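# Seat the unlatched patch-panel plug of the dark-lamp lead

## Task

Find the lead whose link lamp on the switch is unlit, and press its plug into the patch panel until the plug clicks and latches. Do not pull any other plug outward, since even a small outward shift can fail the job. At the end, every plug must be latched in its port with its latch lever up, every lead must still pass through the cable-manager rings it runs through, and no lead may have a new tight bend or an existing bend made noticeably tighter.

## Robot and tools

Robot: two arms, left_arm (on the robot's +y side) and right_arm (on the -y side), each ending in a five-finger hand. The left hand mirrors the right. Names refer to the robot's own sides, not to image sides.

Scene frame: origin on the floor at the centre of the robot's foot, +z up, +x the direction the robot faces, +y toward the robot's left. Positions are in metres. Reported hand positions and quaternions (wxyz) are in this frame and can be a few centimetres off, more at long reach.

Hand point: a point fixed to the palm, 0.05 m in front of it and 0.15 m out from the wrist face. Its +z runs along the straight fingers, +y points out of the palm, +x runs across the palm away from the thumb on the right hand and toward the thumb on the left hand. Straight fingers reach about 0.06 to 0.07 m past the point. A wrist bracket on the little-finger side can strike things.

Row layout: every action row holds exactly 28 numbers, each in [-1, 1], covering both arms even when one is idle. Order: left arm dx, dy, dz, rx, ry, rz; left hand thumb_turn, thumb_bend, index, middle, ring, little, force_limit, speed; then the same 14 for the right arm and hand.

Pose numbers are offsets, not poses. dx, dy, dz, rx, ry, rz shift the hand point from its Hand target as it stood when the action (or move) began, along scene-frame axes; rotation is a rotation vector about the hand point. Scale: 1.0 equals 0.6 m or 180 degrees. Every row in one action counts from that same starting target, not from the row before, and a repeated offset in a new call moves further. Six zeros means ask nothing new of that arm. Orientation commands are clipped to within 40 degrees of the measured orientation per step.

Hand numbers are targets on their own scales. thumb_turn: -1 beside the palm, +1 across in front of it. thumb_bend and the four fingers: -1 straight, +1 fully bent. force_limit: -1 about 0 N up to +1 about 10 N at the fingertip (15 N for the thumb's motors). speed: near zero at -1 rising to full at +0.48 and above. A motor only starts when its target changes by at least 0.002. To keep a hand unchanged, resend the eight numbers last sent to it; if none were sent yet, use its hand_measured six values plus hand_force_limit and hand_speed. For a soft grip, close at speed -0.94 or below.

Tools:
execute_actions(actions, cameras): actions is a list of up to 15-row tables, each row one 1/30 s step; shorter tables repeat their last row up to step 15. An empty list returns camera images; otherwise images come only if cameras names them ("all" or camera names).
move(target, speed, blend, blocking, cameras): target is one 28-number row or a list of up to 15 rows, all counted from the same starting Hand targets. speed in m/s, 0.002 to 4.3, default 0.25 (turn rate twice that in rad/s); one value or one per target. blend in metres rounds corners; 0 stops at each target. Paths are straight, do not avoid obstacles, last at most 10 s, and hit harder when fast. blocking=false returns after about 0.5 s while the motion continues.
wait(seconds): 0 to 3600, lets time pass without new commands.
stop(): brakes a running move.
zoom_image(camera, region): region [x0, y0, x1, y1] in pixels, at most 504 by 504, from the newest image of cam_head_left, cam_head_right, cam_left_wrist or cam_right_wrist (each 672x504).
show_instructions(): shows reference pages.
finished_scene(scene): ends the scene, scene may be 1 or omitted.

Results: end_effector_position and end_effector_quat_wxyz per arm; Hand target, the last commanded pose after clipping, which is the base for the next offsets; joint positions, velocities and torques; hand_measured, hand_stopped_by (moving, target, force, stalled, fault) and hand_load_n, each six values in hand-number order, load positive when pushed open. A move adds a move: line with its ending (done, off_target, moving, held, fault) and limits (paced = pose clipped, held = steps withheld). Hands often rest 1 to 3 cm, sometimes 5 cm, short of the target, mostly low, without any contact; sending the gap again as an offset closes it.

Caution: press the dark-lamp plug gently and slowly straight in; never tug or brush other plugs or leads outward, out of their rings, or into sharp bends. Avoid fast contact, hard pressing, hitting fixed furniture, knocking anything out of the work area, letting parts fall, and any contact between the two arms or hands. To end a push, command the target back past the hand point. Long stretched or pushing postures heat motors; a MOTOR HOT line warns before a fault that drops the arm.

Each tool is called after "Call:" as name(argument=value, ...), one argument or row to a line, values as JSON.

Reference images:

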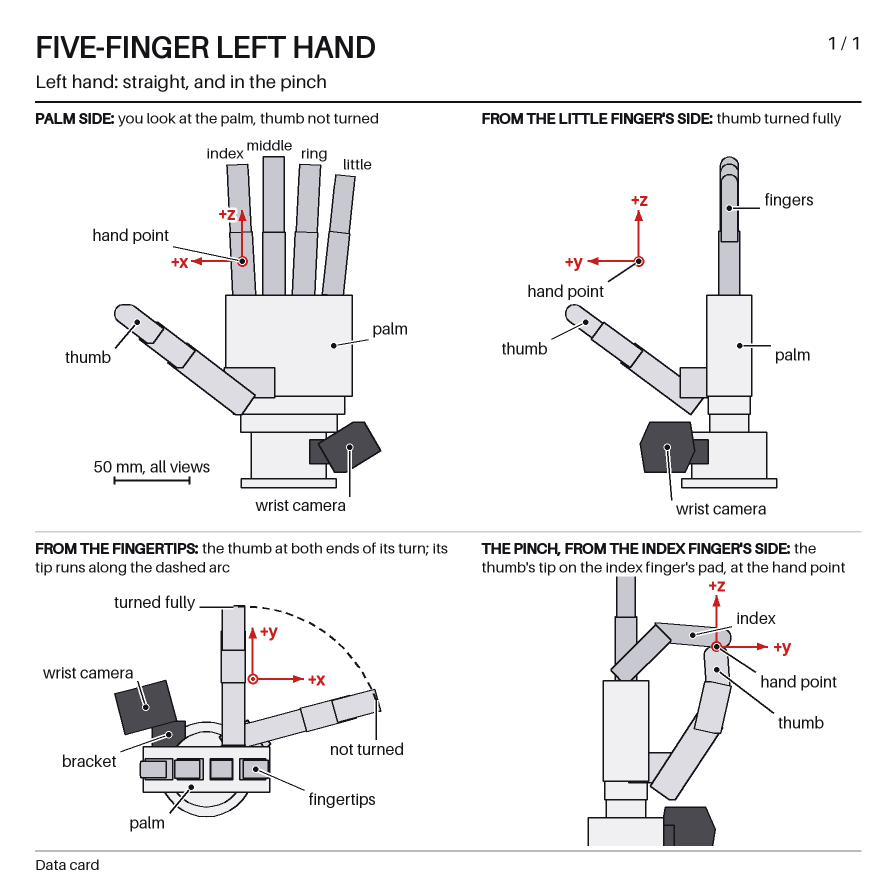

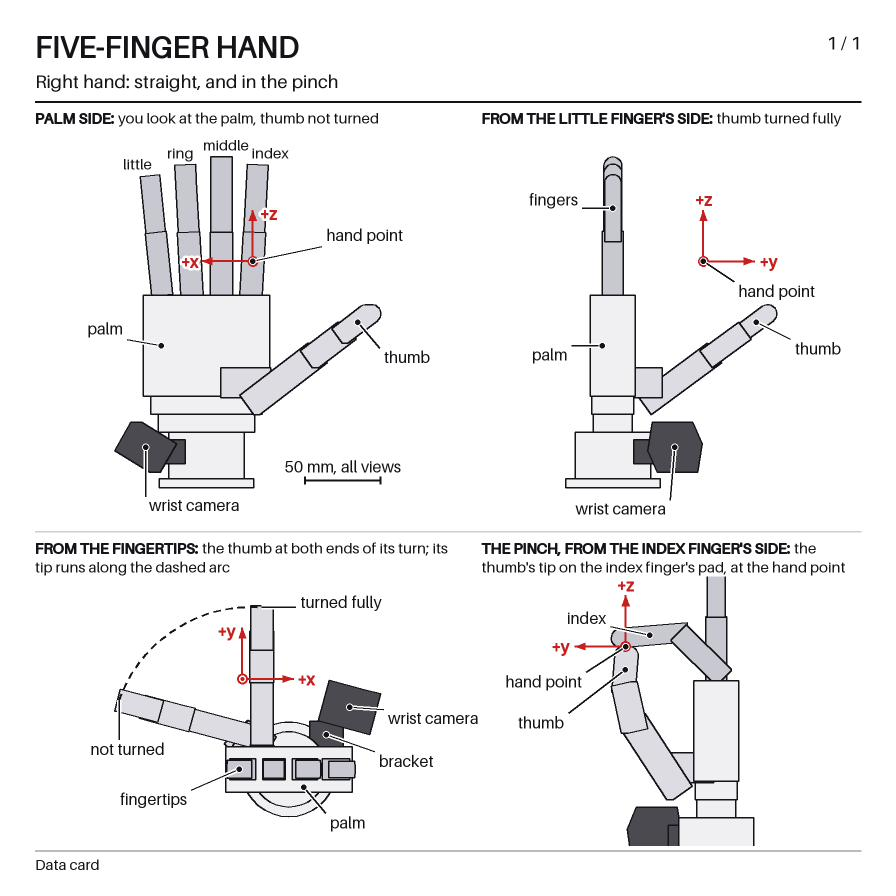

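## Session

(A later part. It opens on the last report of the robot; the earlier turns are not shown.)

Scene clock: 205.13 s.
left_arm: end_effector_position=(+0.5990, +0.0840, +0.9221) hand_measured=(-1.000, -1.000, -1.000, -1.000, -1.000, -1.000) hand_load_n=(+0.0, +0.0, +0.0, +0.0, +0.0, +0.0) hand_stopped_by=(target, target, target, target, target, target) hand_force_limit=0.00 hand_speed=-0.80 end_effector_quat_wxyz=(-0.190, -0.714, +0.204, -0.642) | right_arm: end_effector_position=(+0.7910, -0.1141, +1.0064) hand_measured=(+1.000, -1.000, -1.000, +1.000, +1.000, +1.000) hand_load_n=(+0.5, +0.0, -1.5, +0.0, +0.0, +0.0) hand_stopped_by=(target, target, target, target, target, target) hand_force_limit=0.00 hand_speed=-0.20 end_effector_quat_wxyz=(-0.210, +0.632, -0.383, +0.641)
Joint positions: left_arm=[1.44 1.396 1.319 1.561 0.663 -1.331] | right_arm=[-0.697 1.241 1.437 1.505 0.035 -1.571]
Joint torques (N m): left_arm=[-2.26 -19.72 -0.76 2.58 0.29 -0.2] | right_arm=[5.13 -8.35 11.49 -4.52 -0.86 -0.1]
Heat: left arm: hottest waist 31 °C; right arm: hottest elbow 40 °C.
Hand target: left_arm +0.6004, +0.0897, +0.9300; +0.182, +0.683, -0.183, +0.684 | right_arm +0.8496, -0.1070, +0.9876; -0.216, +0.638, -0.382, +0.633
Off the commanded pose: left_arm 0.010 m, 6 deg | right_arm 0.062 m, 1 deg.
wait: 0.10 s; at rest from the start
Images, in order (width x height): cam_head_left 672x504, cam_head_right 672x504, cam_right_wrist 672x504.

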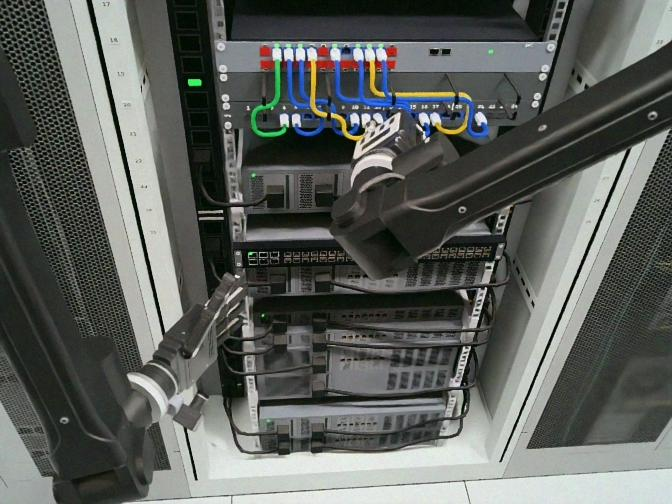

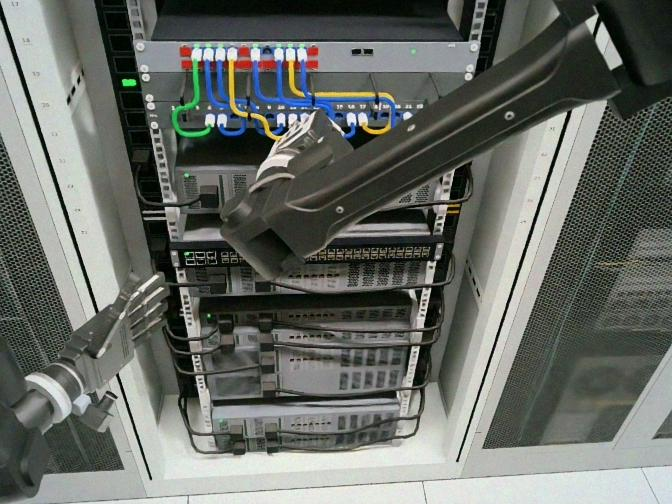

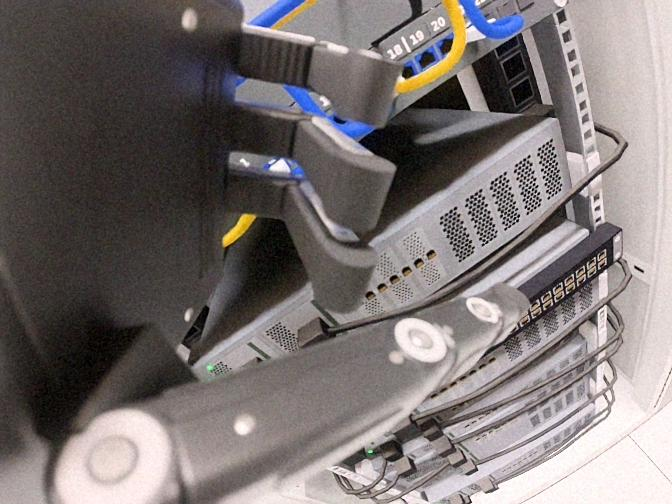

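Call:
move(
  target=[0,0,0,0,0,0,-1,-1,-1,-1,-1,-1,0.0,-0.8,0.04,0.0,-0.005,0,0,0,1,-1,-1,1,1,1,0.0,-0.2],
  speed=0.03,
  cameras=["cam_head_left","cam_left_wrist"],
)

Call:
zoom_image(
  camera="cam_head_left",
  region=[352, 111, 382, 141],
)

Call:
zoom_image(
  camera="cam_left_wrist",
  region=[328, 225, 348, 245],
)

Scene clock: 208.20 s.
left_arm: end_effector_position=(+0.5990, +0.0840, +0.9221) hand_measured=(-1.000, -1.000, -1.000, -1.000, -1.000, -1.000) hand_load_n=(+0.0, +0.0, +0.0, +0.0, +0.0, +0.0) hand_stopped_by=(target, target, target, target, target, target) hand_force_limit=0.00 hand_speed=-0.80 end_effector_quat_wxyz=(-0.190, -0.714, +0.204, -0.642) | right_arm: end_effector_position=(+0.7918, -0.1145, +1.0071) hand_measured=(+1.000, -1.000, -1.000, +1.000, +1.000, +1.000) hand_load_n=(+0.0, +0.0, -4.0, +0.5, +0.0, +0.0) hand_stopped_by=(target, target, target, target, target, target) hand_force_limit=0.00 hand_speed=-0.20 end_effector_quat_wxyz=(-0.206, +0.633, -0.379, +0.643)
Joint positions: left_arm=[1.44 1.396 1.319 1.561 0.663 -1.331] | right_arm=[-0.695 1.243 1.44 1.505 0.034 -1.586]
Joint torques (N m): left_arm=[-2.26 -19.72 -0.84 2.71 0.25 -0.2] | right_arm=[5.95 -8.53 13.96 -6.06 -0.89 -0.01]
Heat: left arm: hottest waist 31 °C; right arm: hottest elbow 40 °C.
Hand target: left_arm +0.6004, +0.0897, +0.9300; +0.182, +0.683, -0.183, +0.684 | right_arm +0.8735, -0.1071, +0.9846; -0.216, +0.638, -0.382, +0.633
Off the commanded pose: left_arm 0.010 m, 6 deg | right_arm 0.085 m, 2 deg.
joint sent to its limit (left arm) — joint 4 (wrist pitch), upper limit. The joint targets are off in orientation, not in position.
move: off_target (right_arm)

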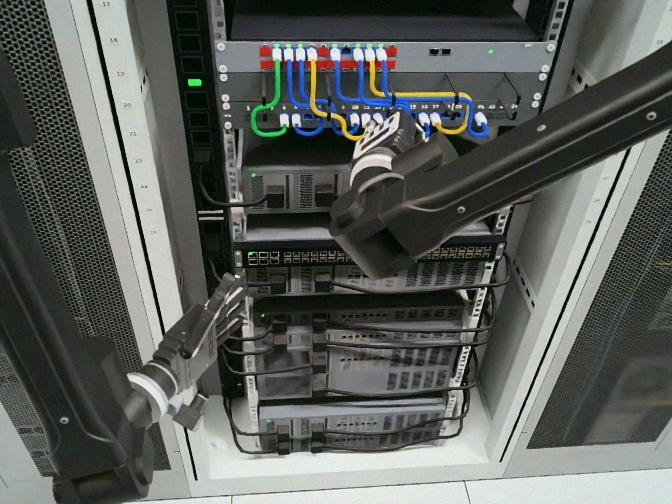

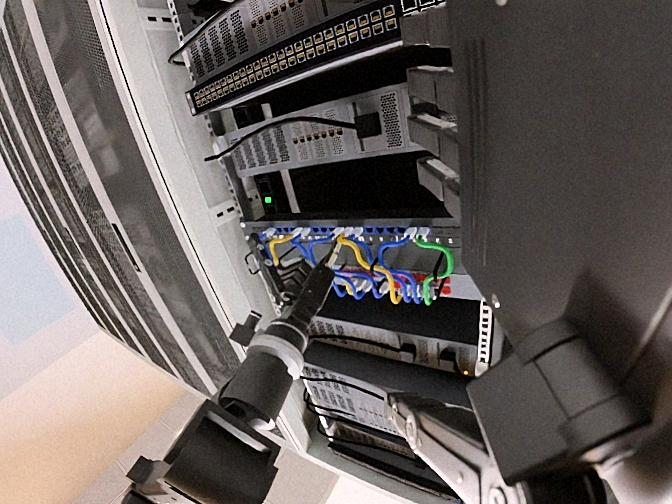

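Scaled by 16.800 from the camera's image (finer frame: 960x720).

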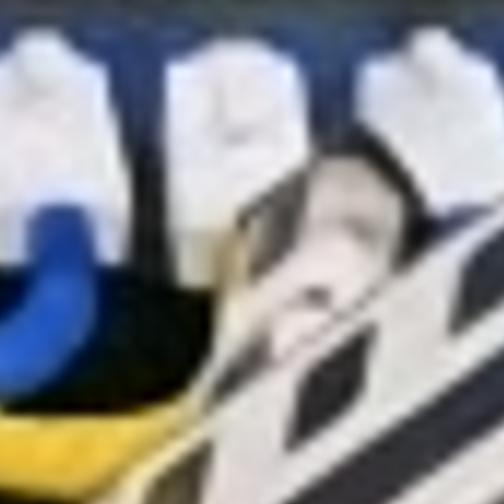

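Scaled by 25.200 from the camera's image (finer frame: 960x720).

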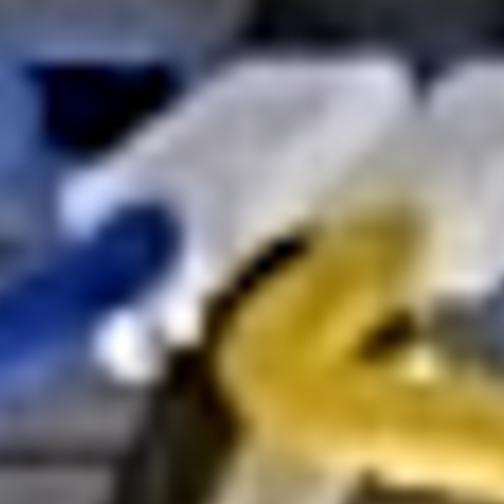

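Call:
move(
  target=[
    [0,0,0,0,0,0,-1,-1,-1,-1,-1,-1,0.0,-0.8,-0.135,0,0.02,0,0,0,1,-1,-1,1,1,1,0.0,-0.2],
    [0,0,0,0,0,0,-1,-1,-1,-1,-1,-1,0.0,-0.8,-0.2,0,0.02,0,0,0,1,-1,-1,1,1,1,0.0,-0.2],
  ],
  speed=0.06,
  cameras=["cam_head_left","cam_head_right","cam_left_wrist"],
)

Call:
zoom_image(
  camera="cam_head_left",
  region=[355, 105, 395, 145],
)

Call:
zoom_image(
  camera="cam_head_right",
  region=[275, 105, 315, 145],
)

Call:
zoom_image(
  camera="cam_left_wrist",
  region=[308, 225, 348, 265],
)

Scene clock: 213.33 s.
left_arm: end_effector_position=(+0.5990, +0.0840, +0.9221) hand_measured=(-1.000, -1.000, -1.000, -1.000, -1.000, -1.000) hand_load_n=(+0.0, +0.0, +0.0, +0.0, +0.0, +0.0) hand_stopped_by=(target, target, target, target, target, target) hand_force_limit=0.00 hand_speed=-0.80 end_effector_quat_wxyz=(-0.190, -0.714, +0.204, -0.642) | right_arm: end_effector_position=(+0.7595, -0.1038, +1.0035) hand_measured=(+1.000, -1.000, -1.000, +1.000, +1.000, +1.000) hand_load_n=(+0.0, +0.0, +0.0, +0.0, +0.0, +0.0) hand_stopped_by=(target, target, target, target, target, target) hand_force_limit=0.00 hand_speed=-0.20 end_effector_quat_wxyz=(-0.221, +0.637, -0.388, +0.629)
Joint positions: left_arm=[1.44 1.396 1.319 1.561 0.663 -1.331] | right_arm=[-0.702 1.232 1.346 1.56 0.038 -1.544]
Joint torques (N m): left_arm=[-1.73 -19.84 -0.9 2.7 0.26 -0.2] | right_arm=[2.84 -10.4 0.08 1.47 -0.68 0.01]
Heat: left arm: hottest waist 31 °C; right arm: hottest elbow 40 °C.
Hand target: left_arm +0.6004, +0.0897, +0.9300; +0.182, +0.683, -0.183, +0.684 | right_arm +0.7535, -0.1069, +0.9965; -0.216, +0.638, -0.382, +0.633
Off the commanded pose: left_arm 0.010 m, 6 deg | right_arm 0.010 m, 1 deg.
joint sent to its limit (left arm) — joint 4 (wrist pitch), upper limit. The joint targets are off in orientation, not in position.
joint sent to its limit (right arm) — joint 4 (wrist pitch), upper limit. The joint targets still meet the commanded pose.
move: done

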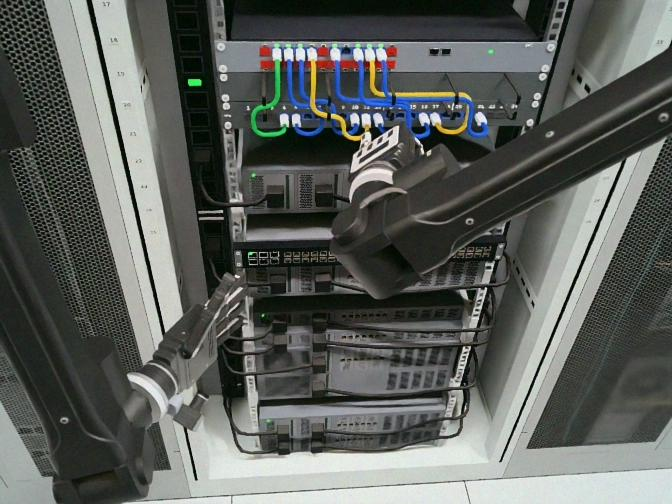

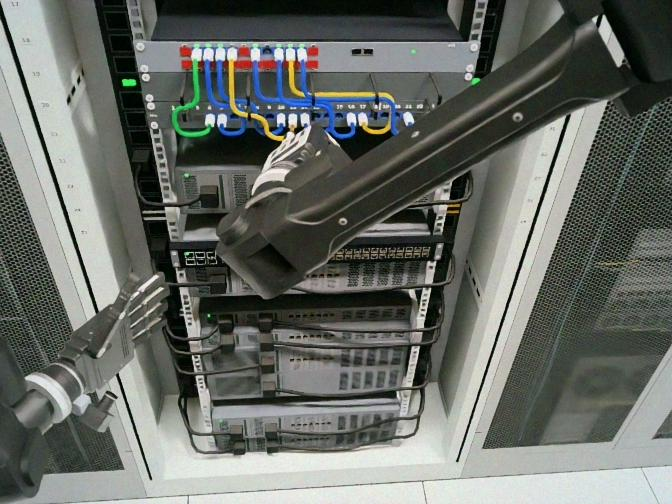

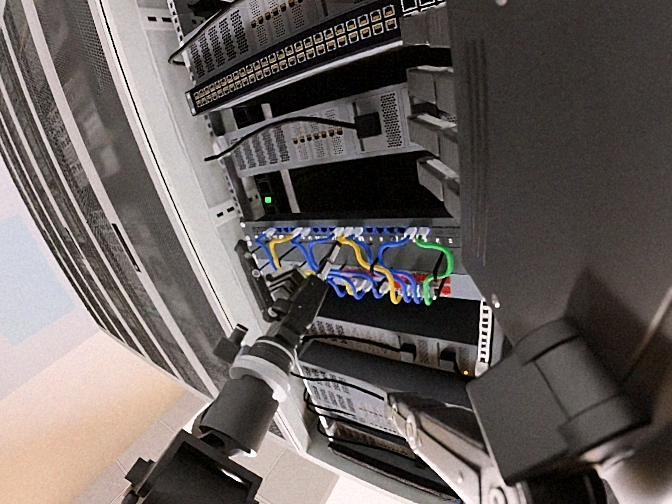

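Scaled by 12.600 from the camera's image (finer frame: 960x720).

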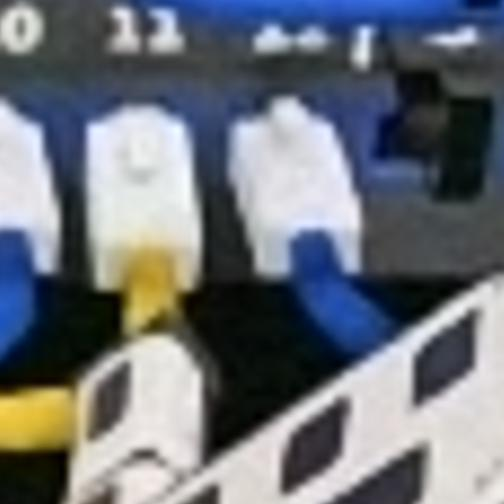

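Scaled by 12.600 from the camera's image (finer frame: 960x720).

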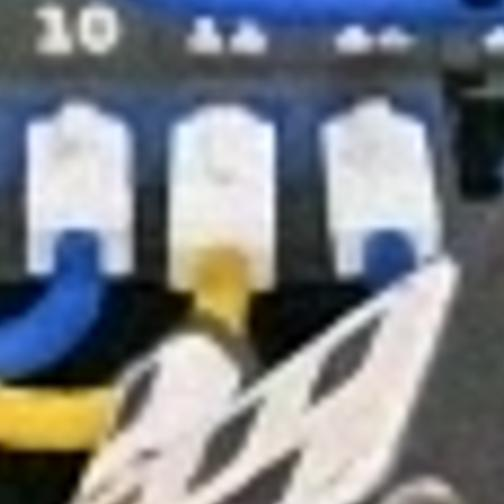

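Scaled by 12.600 from the camera's image (finer frame: 960x720).

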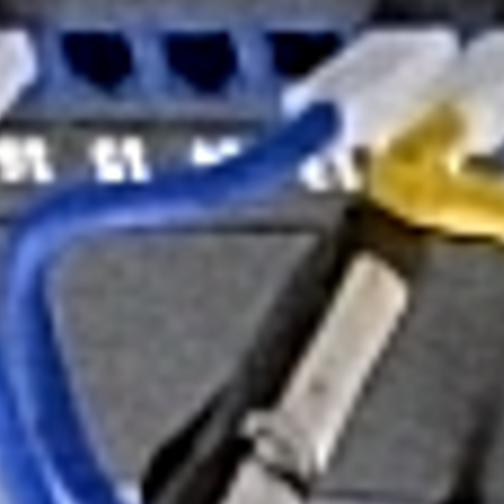

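Call:
zoom_image(
  camera="cam_left_wrist",
  region=[328, 232, 348, 252],
)

Call:
zoom_image(
  camera="cam_head_left",
  region=[360, 124, 380, 144],
)

Call:
zoom_image(
  camera="cam_head_right",
  region=[282, 124, 302, 144],
)

Scaled by 25.200 from the camera's image (finer frame: 960x720).

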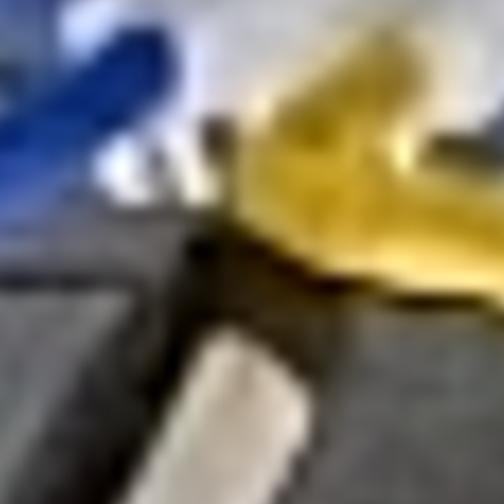

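Scaled by 25.200 from the camera's image (finer frame: 960x720).

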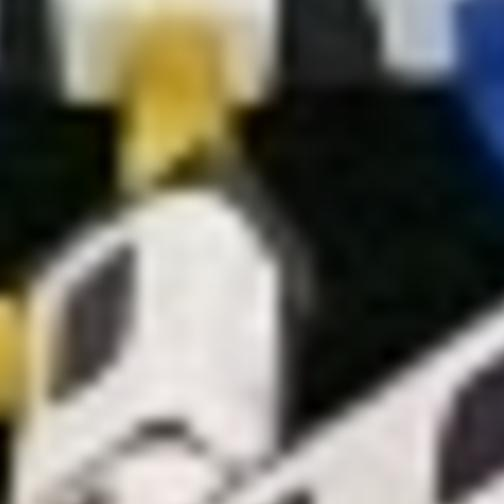

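Scaled by 25.200 from the camera's image (finer frame: 960x720).

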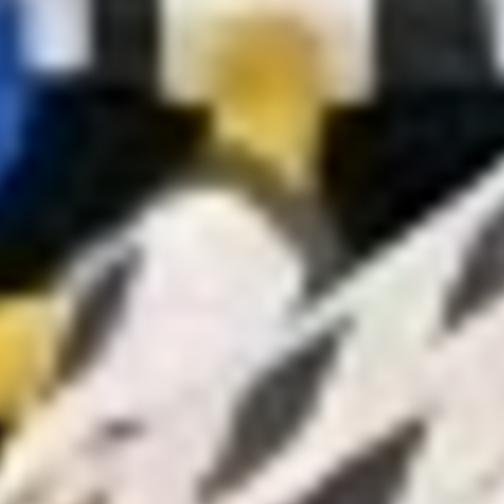

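Call:
move(
  target=[0,0,0,0,0,0,-1,-1,-1,-1,-1,-1,0.0,-0.8,0.042,-0.0185,0.0,0,0,0,1,-1,-1,1,1,1,0.0,-0.2],
  speed=0.04,
  cameras=["cam_head_left","cam_head_right","cam_left_wrist"],
)

Call:
zoom_image(
  camera="cam_head_left",
  region=[355, 105, 395, 145],
)

Call:
zoom_image(
  camera="cam_left_wrist",
  region=[318, 225, 358, 265],
)

Scene clock: 215.80 s.
left_arm: end_effector_position=(+0.5990, +0.0840, +0.9221) hand_measured=(-1.000, -1.000, -1.000, -1.000, -1.000, -1.000) hand_load_n=(+0.0, +0.0, +0.0, +0.0, +0.0, +0.0) hand_stopped_by=(target, target, target, target, target, target) hand_force_limit=0.00 hand_speed=-0.80 end_effector_quat_wxyz=(-0.190, -0.714, +0.204, -0.642) | right_arm: end_effector_position=(+0.7632, -0.1028, +0.9996) hand_measured=(+1.000, -1.000, -1.000, +1.000, +1.000, +1.000) hand_load_n=(+0.0, +0.5, +0.0, +0.5, +0.0, +0.0) hand_stopped_by=(target, target, target, target, target, target) hand_force_limit=0.00 hand_speed=-0.20 end_effector_quat_wxyz=(-0.224, +0.640, -0.386, +0.625)
Joint positions: left_arm=[1.44 1.396 1.319 1.561 0.663 -1.331] | right_arm=[-0.707 1.232 1.357 1.536 0.038 -1.537]
Joint torques (N m): left_arm=[-1.61 -19.66 -0.95 2.66 0.25 -0.18] | right_arm=[2.61 -11.16 3.36 0.28 -0.74 -0.02]
Heat: left arm: hottest waist 31 °C; right arm: hottest elbow 40 °C.
Hand target: left_arm +0.6004, +0.0897, +0.9300; +0.182, +0.683, -0.183, +0.684 | right_arm +0.7786, -0.1179, +0.9965; -0.216, +0.638, -0.382, +0.633
Off the commanded pose: left_arm 0.010 m, 6 deg | right_arm 0.022 m, 1 deg.
joint sent to its limit (left arm) — joint 4 (wrist pitch), upper limit. The joint targets are off in orientation, not in position.
move: off_target (right_arm)

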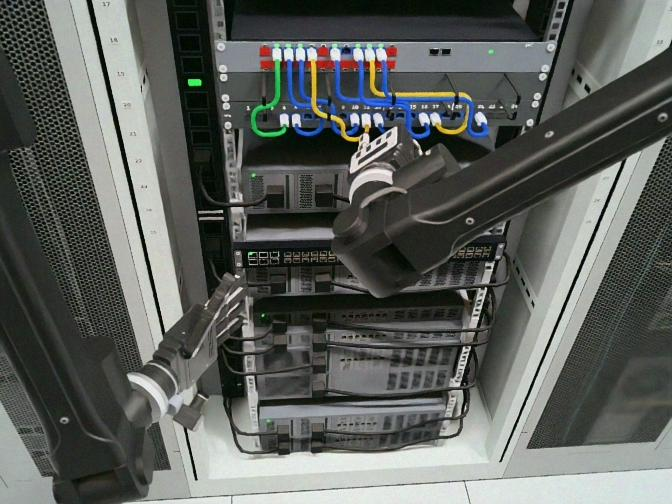

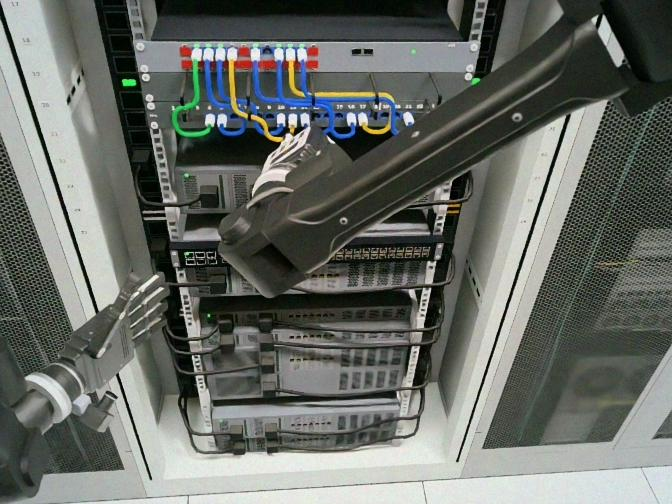

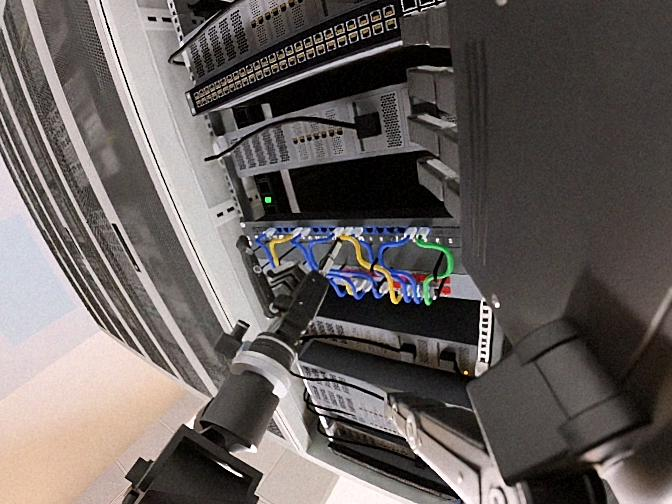

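Scaled by 12.600 from the camera's image (finer frame: 960x720).

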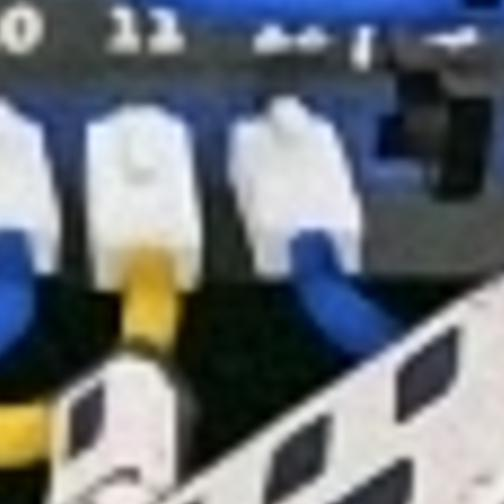

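Scaled by 12.600 from the camera's image (finer frame: 960x720).

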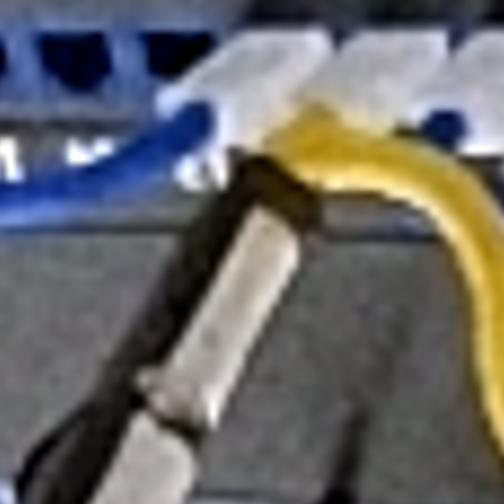

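Call:
move(
  target=[
    [0,0,0,0,0,0,-1,-1,-1,-1,-1,-1,0.0,-0.8,-0.06,0,0.0,0,0,0,1,-1,-1,1,1,1,0.0,-0.2],
    [0,0,0,0,0,0,-1,-1,-1,-1,-1,-1,0.0,-0.8,-0.06,-0.02,0.0,0,0,0,1,-1,-1,1,1,1,0.0,-0.2],
  ],
  speed=0.06,
  cameras=["cam_head_left","cam_head_right","cam_left_wrist"],
)

Call:
zoom_image(
  camera="cam_head_left",
  region=[355, 105, 395, 145],
)

Call:
zoom_image(
  camera="cam_left_wrist",
  region=[318, 225, 358, 265],
)

Scene clock: 218.50 s.
left_arm: end_effector_position=(+0.5990, +0.0840, +0.9221) hand_measured=(-1.000, -1.000, -1.000, -1.000, -1.000, -1.000) hand_load_n=(+0.0, +0.0, +0.0, +0.0, +0.0, +0.0) hand_stopped_by=(target, target, target, target, target, target) hand_force_limit=0.00 hand_speed=-0.80 end_effector_quat_wxyz=(-0.190, -0.714, +0.204, -0.642) | right_arm: end_effector_position=(+0.7440, -0.1184, +0.9966) hand_measured=(+1.000, -1.000, -1.000, +1.000, +1.000, +1.000) hand_load_n=(+0.0, +0.0, +0.0, +0.0, +0.0, +0.0) hand_stopped_by=(target, target, target, target, target, target) hand_force_limit=0.00 hand_speed=-0.20 end_effector_quat_wxyz=(-0.225, +0.647, -0.384, +0.619)
Joint positions: left_arm=[1.44 1.396 1.319 1.561 0.663 -1.331] | right_arm=[-0.755 1.192 1.28 1.553 0.043 -1.492]
Joint torques (N m): left_arm=[-1.67 -19.25 -0.98 2.67 0.28 -0.19] | right_arm=[1.9 -11.81 0.24 1.83 -0.61 0.02]
Heat: left arm: hottest waist 31 °C; right arm: hottest elbow 40 °C.
Hand target: left_arm +0.6004, +0.0897, +0.9300; +0.182, +0.683, -0.183, +0.684 | right_arm +0.7427, -0.1300, +0.9965; -0.216, +0.638, -0.382, +0.633
Off the commanded pose: left_arm 0.010 m, 6 deg | right_arm 0.012 m, 2 deg.
joint sent to its limit (left arm) — joint 4 (wrist pitch), upper limit. The joint targets are off in orientation, not in position.
joint sent to its limit (right arm) — joint 4 (wrist pitch), upper limit. The joint targets still meet the commanded pose.
move: off_target (right_arm)

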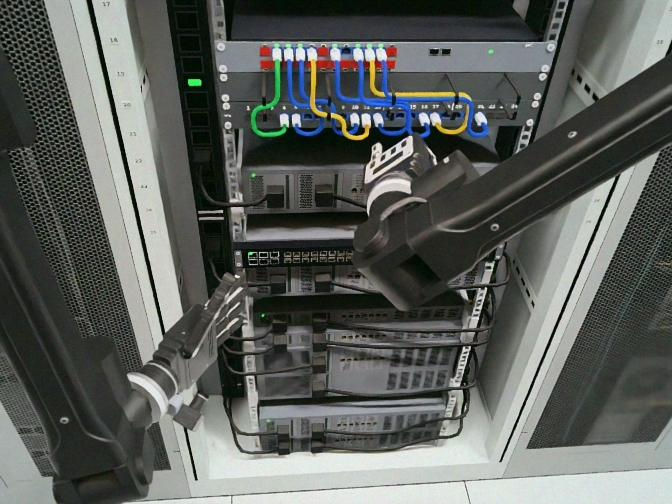

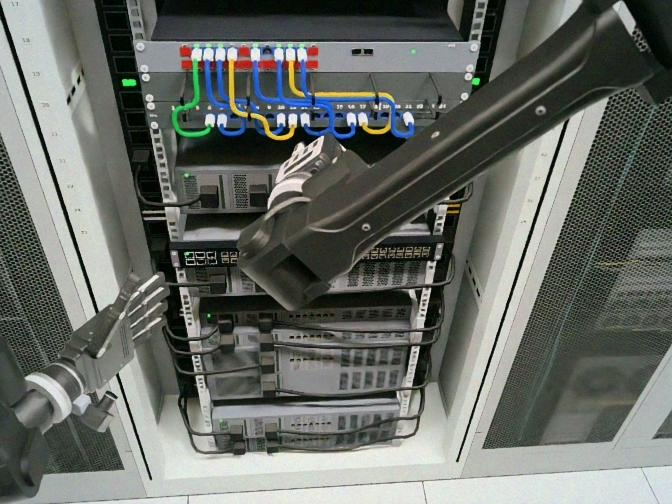

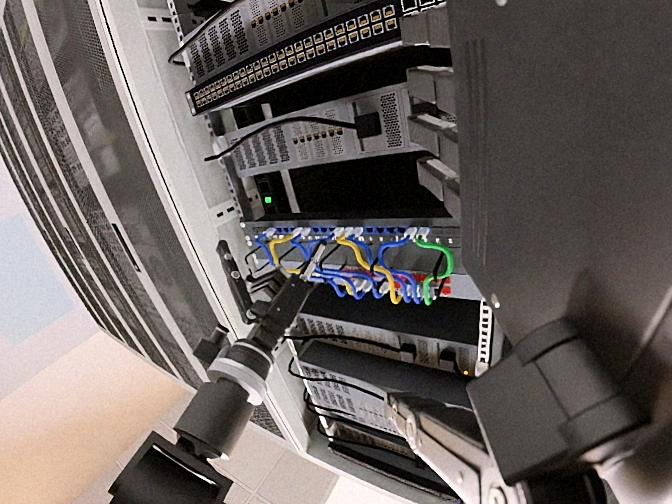

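Scaled by 12.600 from the camera's image (finer frame: 960x720).

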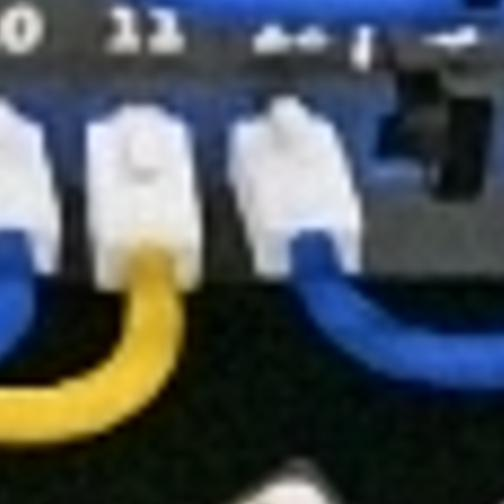

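Scaled by 12.600 from the camera's image (finer frame: 960x720).

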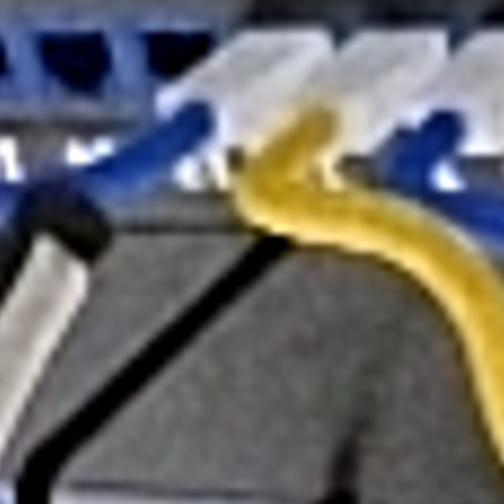

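Call:
move(
  target=[0,0,0,0,0,0,-1,-1,-1,-1,-1,-1,0.0,-0.8,0.0533,0.0133,0.004,0,0,0,1,-1,-1,1,1,1,0.0,-0.2],
  speed=0.05,
  cameras=["cam_head_left","cam_head_right","cam_left_wrist"],
)

Call:
zoom_image(
  camera="cam_head_left",
  region=[355, 105, 395, 145],
)

Call:
zoom_image(
  camera="cam_left_wrist",
  region=[318, 225, 358, 265],
)

Scene clock: 220.57 s.
left_arm: end_effector_position=(+0.5990, +0.0840, +0.9221) hand_measured=(-1.000, -1.000, -1.000, -1.000, -1.000, -1.000) hand_load_n=(+0.0, +0.0, +0.0, +0.0, +0.0, +0.0) hand_stopped_by=(target, target, target, target, target, target) hand_force_limit=0.00 hand_speed=-0.80 end_effector_quat_wxyz=(-0.190, -0.714, +0.204, -0.642) | right_arm: end_effector_position=(+0.7664, -0.1309, +1.0008) hand_measured=(+1.000, -1.000, -1.000, +1.000, +1.000, +1.000) hand_load_n=(+0.0, +0.0, -2.0, +0.0, +0.0, +0.0) hand_stopped_by=(target, target, target, target, target, target) hand_force_limit=0.00 hand_speed=-0.20 end_effector_quat_wxyz=(-0.210, +0.639, -0.380, +0.635)
Joint positions: left_arm=[1.44 1.396 1.319 1.561 0.663 -1.331] | right_arm=[-0.755 1.198 1.345 1.535 0.045 -1.518]
Joint torques (N m): left_arm=[-1.49 -18.84 -0.76 2.58 0.25 -0.22] | right_arm=[5.13 -9.99 3.15 0.66 -0.96 -0.12]
Heat: left arm: hottest waist 31 °C; right arm: hottest elbow 40 °C.
Hand target: left_arm +0.6004, +0.0897, +0.9300; +0.182, +0.683, -0.183, +0.684 | right_arm +0.7747, -0.1220, +0.9989; -0.216, +0.638, -0.382, +0.633
Off the commanded pose: left_arm 0.010 m, 6 deg | right_arm 0.012 m, 1 deg.
joint sent to its limit (left arm) — joint 4 (wrist pitch), upper limit. The joint targets are off in orientation, not in position.
move: off_target (right_arm)

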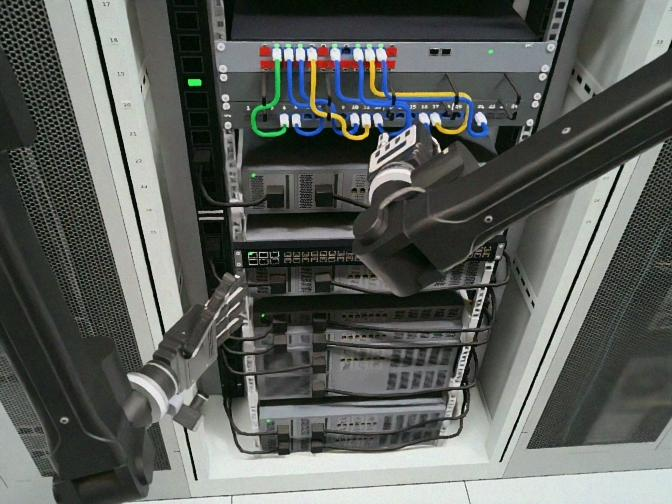

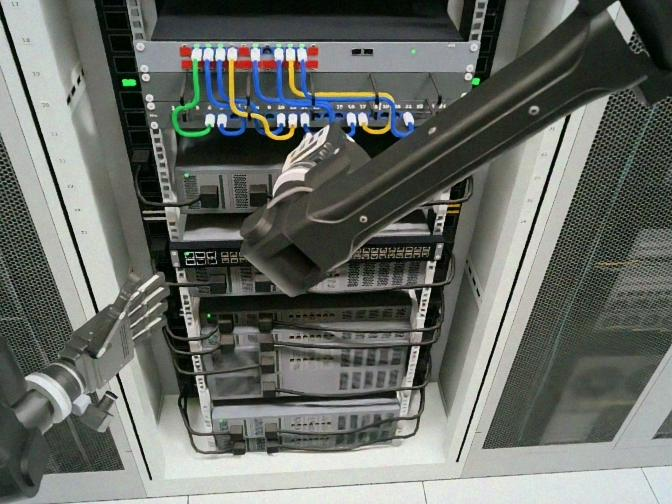

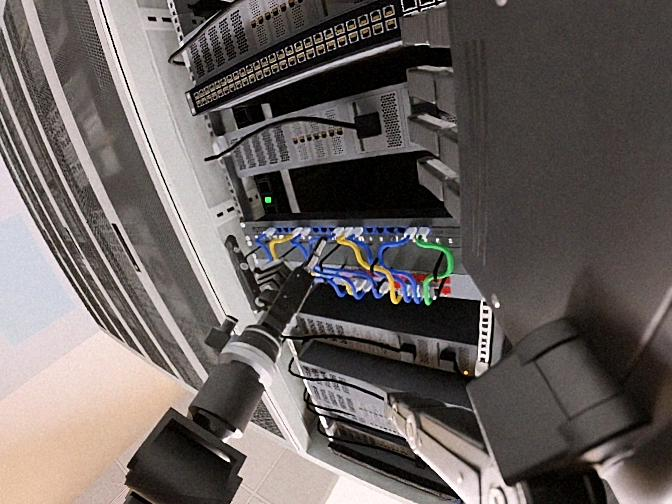

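Scaled by 12.600 from the camera's image (finer frame: 960x720).

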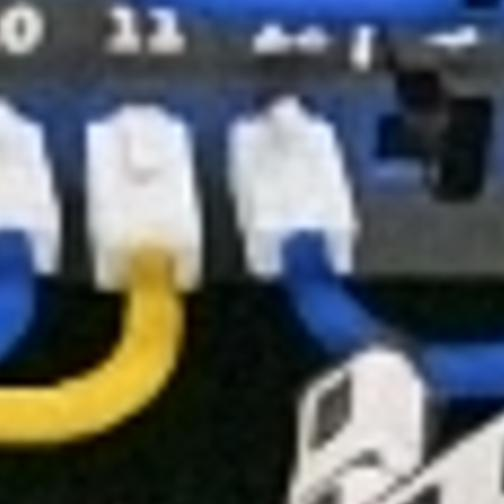

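Scaled by 12.600 from the camera's image (finer frame: 960x720).

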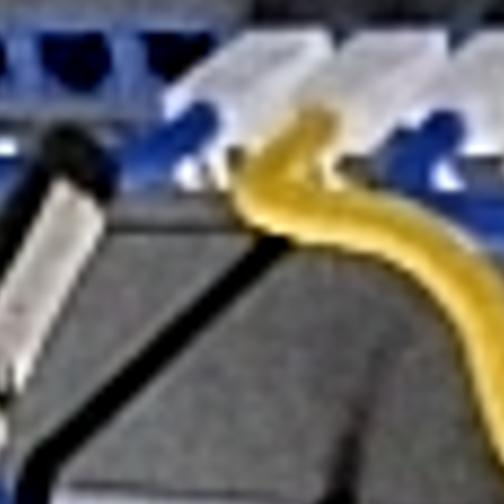

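Call:
move(
  target=[
    [0,0,0,0,0,0,-1,-1,-1,-1,-1,-1,0.0,-0.8,-0.055,0.01,0.0,0,0,0,1,-1,-1,1,1,1,0.0,-0.2],
    [0,0,0,0,0,0,-1,-1,-1,-1,-1,-1,0.0,-0.8,-0.045,0.047,-0.002,0,0,0,1,-1,-1,1,1,1,0.0,-0.2],
  ],
  speed=0.06,
  cameras=["cam_head_left","cam_head_right","cam_left_wrist"],
)

Call:
zoom_image(
  camera="cam_head_left",
  region=[355, 105, 395, 145],
)

Call:
zoom_image(
  camera="cam_left_wrist",
  region=[318, 225, 358, 265],
)

Scene clock: 222.83 s.
left_arm: end_effector_position=(+0.5990, +0.0840, +0.9221) hand_measured=(-1.000, -1.000, -1.000, -1.000, -1.000, -1.000) hand_load_n=(+0.0, +0.0, +0.0, +0.0, +0.0, +0.0) hand_stopped_by=(target, target, target, target, target, target) hand_force_limit=0.00 hand_speed=-0.80 end_effector_quat_wxyz=(-0.190, -0.714, +0.204, -0.642) | right_arm: end_effector_position=(+0.7475, -0.1019, +0.9953) hand_measured=(+1.000, -1.000, -1.000, +1.000, +1.000, +1.000) hand_load_n=(+0.0, +0.0, +0.0, +0.0, +0.0, +0.0) hand_stopped_by=(target, target, target, target, target, target) hand_force_limit=0.00 hand_speed=-0.20 end_effector_quat_wxyz=(-0.219, +0.654, -0.376, +0.619)
Joint positions: left_arm=[1.44 1.396 1.319 1.561 0.663 -1.331] | right_arm=[-0.719 1.225 1.313 1.546 0.043 -1.551]
Joint torques (N m): left_arm=[-1.55 -19.72 -0.8 2.67 0.26 -0.19] | right_arm=[6.12 -9.29 1.42 2.06 -0.86 -0.16]
Heat: left arm: hottest waist 31 °C; right arm: hottest elbow 40 °C.
Hand target: left_arm +0.6004, +0.0897, +0.9300; +0.182, +0.683, -0.183, +0.684 | right_arm +0.7476, -0.0938, +0.9977; -0.216, +0.638, -0.382, +0.633
Off the commanded pose: left_arm 0.010 m, 6 deg | right_arm 0.009 m, 3 deg.
joint sent to its limit (left arm) — joint 4 (wrist pitch), upper limit. The joint targets are off in orientation, not in position.
joint sent to its limit (right arm) — joint 4 (wrist pitch), upper limit. The joint targets still meet the commanded pose.
move: off_target (right_arm)

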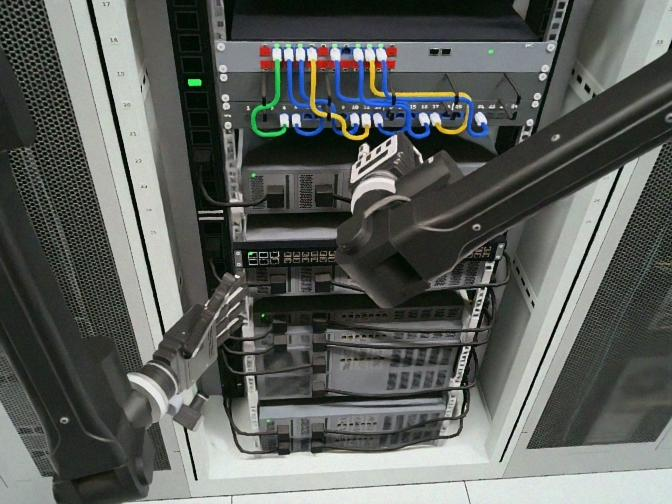

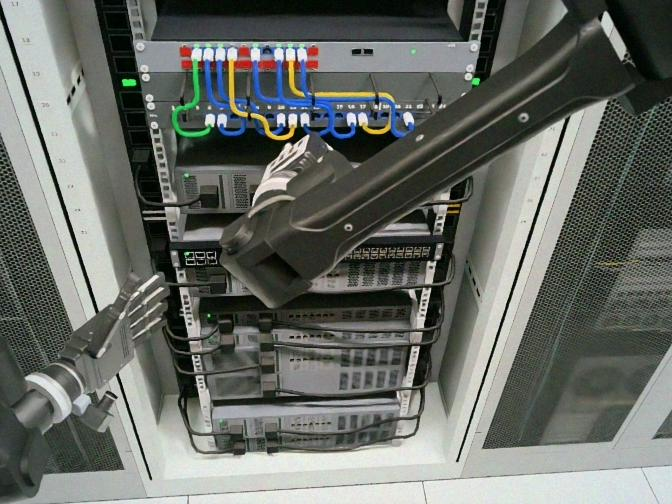

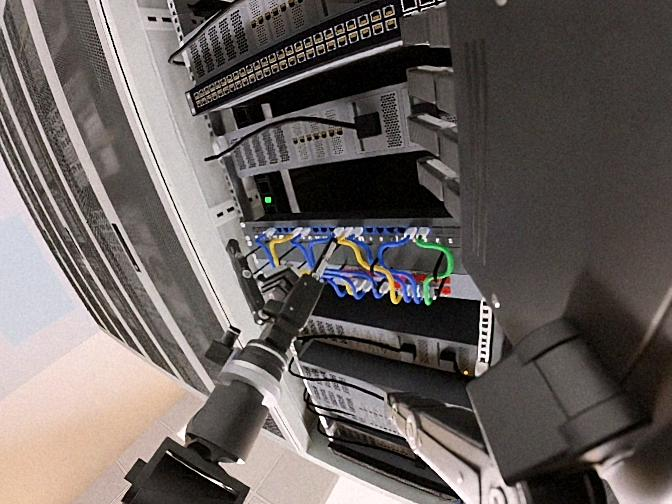

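Scaled by 12.600 from the camera's image (finer frame: 960x720).

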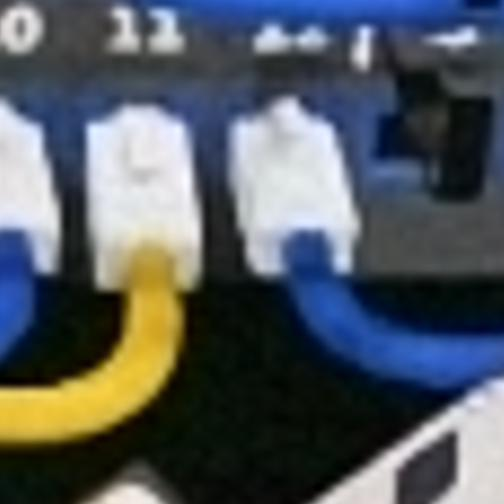

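Scaled by 12.600 from the camera's image (finer frame: 960x720).

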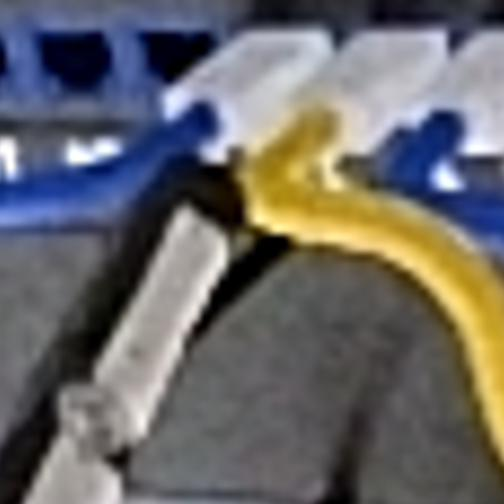

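Call:
move(
  target=[0,0,0,0,0,0,-1,-1,-1,-1,-1,-1,0.0,-0.8,0.0333,-0.0183,0.004,0,0,0,1,-1,-1,1,1,1,0.0,-0.2],
  speed=0.03,
  cameras=["cam_head_left","cam_head_right","cam_left_wrist"],
)

Scene clock: 224.30 s.
left_arm: end_effector_position=(+0.5990, +0.0840, +0.9221) hand_measured=(-1.000, -1.000, -1.000, -1.000, -1.000, -1.000) hand_load_n=(+0.0, +0.0, +0.0, +0.0, +0.0, +0.0) hand_stopped_by=(target, target, target, target, target, target) hand_force_limit=0.00 hand_speed=-0.80 end_effector_quat_wxyz=(-0.190, -0.714, +0.204, -0.642) | right_arm: end_effector_position=(+0.7639, -0.1120, +1.0007) hand_measured=(+1.000, -1.000, -1.000, +1.000, +1.000, +1.000) hand_load_n=(+0.0, +0.0, -1.0, +0.5, +0.0, +0.5) hand_stopped_by=(target, target, target, target, target, target) hand_force_limit=0.00 hand_speed=-0.20 end_effector_quat_wxyz=(-0.212, +0.640, -0.380, +0.633)
Joint positions: left_arm=[1.44 1.396 1.319 1.561 0.663 -1.331] | right_arm=[-0.719 1.228 1.358 1.546 0.041 -1.552]
Joint torques (N m): left_arm=[-1.49 -19.37 -0.91 2.55 0.28 -0.18] | right_arm=[5.3 -9.64 2.25 1.39 -0.92 -0.12]
Heat: left arm: hottest waist 31 °C; right arm: hottest elbow 39 °C.
Hand target: left_arm +0.6004, +0.0897, +0.9300; +0.182, +0.683, -0.183, +0.684 | right_arm +0.7677, -0.1049, +1.0002; -0.216, +0.638, -0.382, +0.633
Off the commanded pose: left_arm 0.010 m, 6 deg | right_arm 0.008 m, 1 deg.
joint sent to its limit (left arm) — joint 4 (wrist pitch), upper limit. The joint targets are off in orientation, not in position.
move: done

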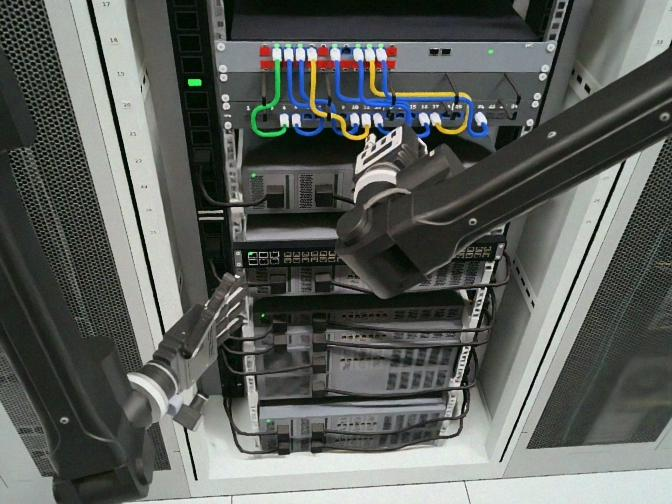

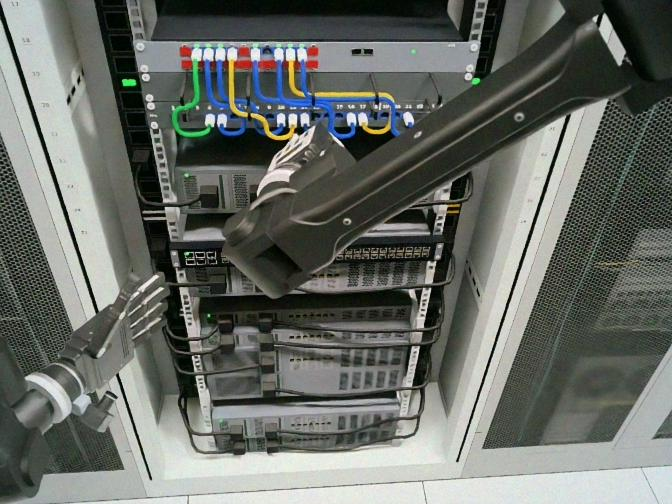

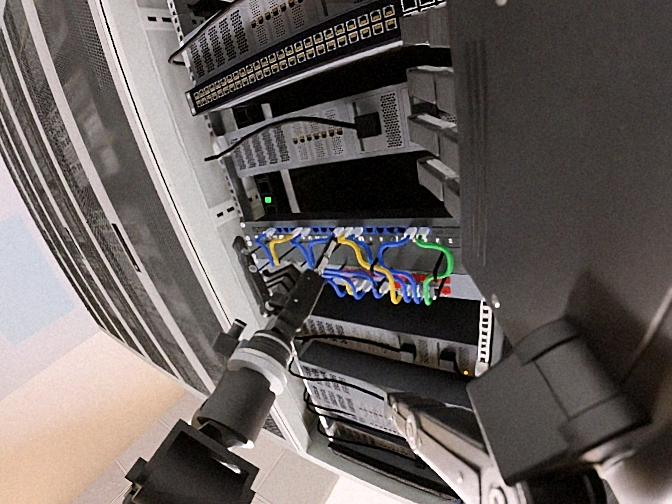

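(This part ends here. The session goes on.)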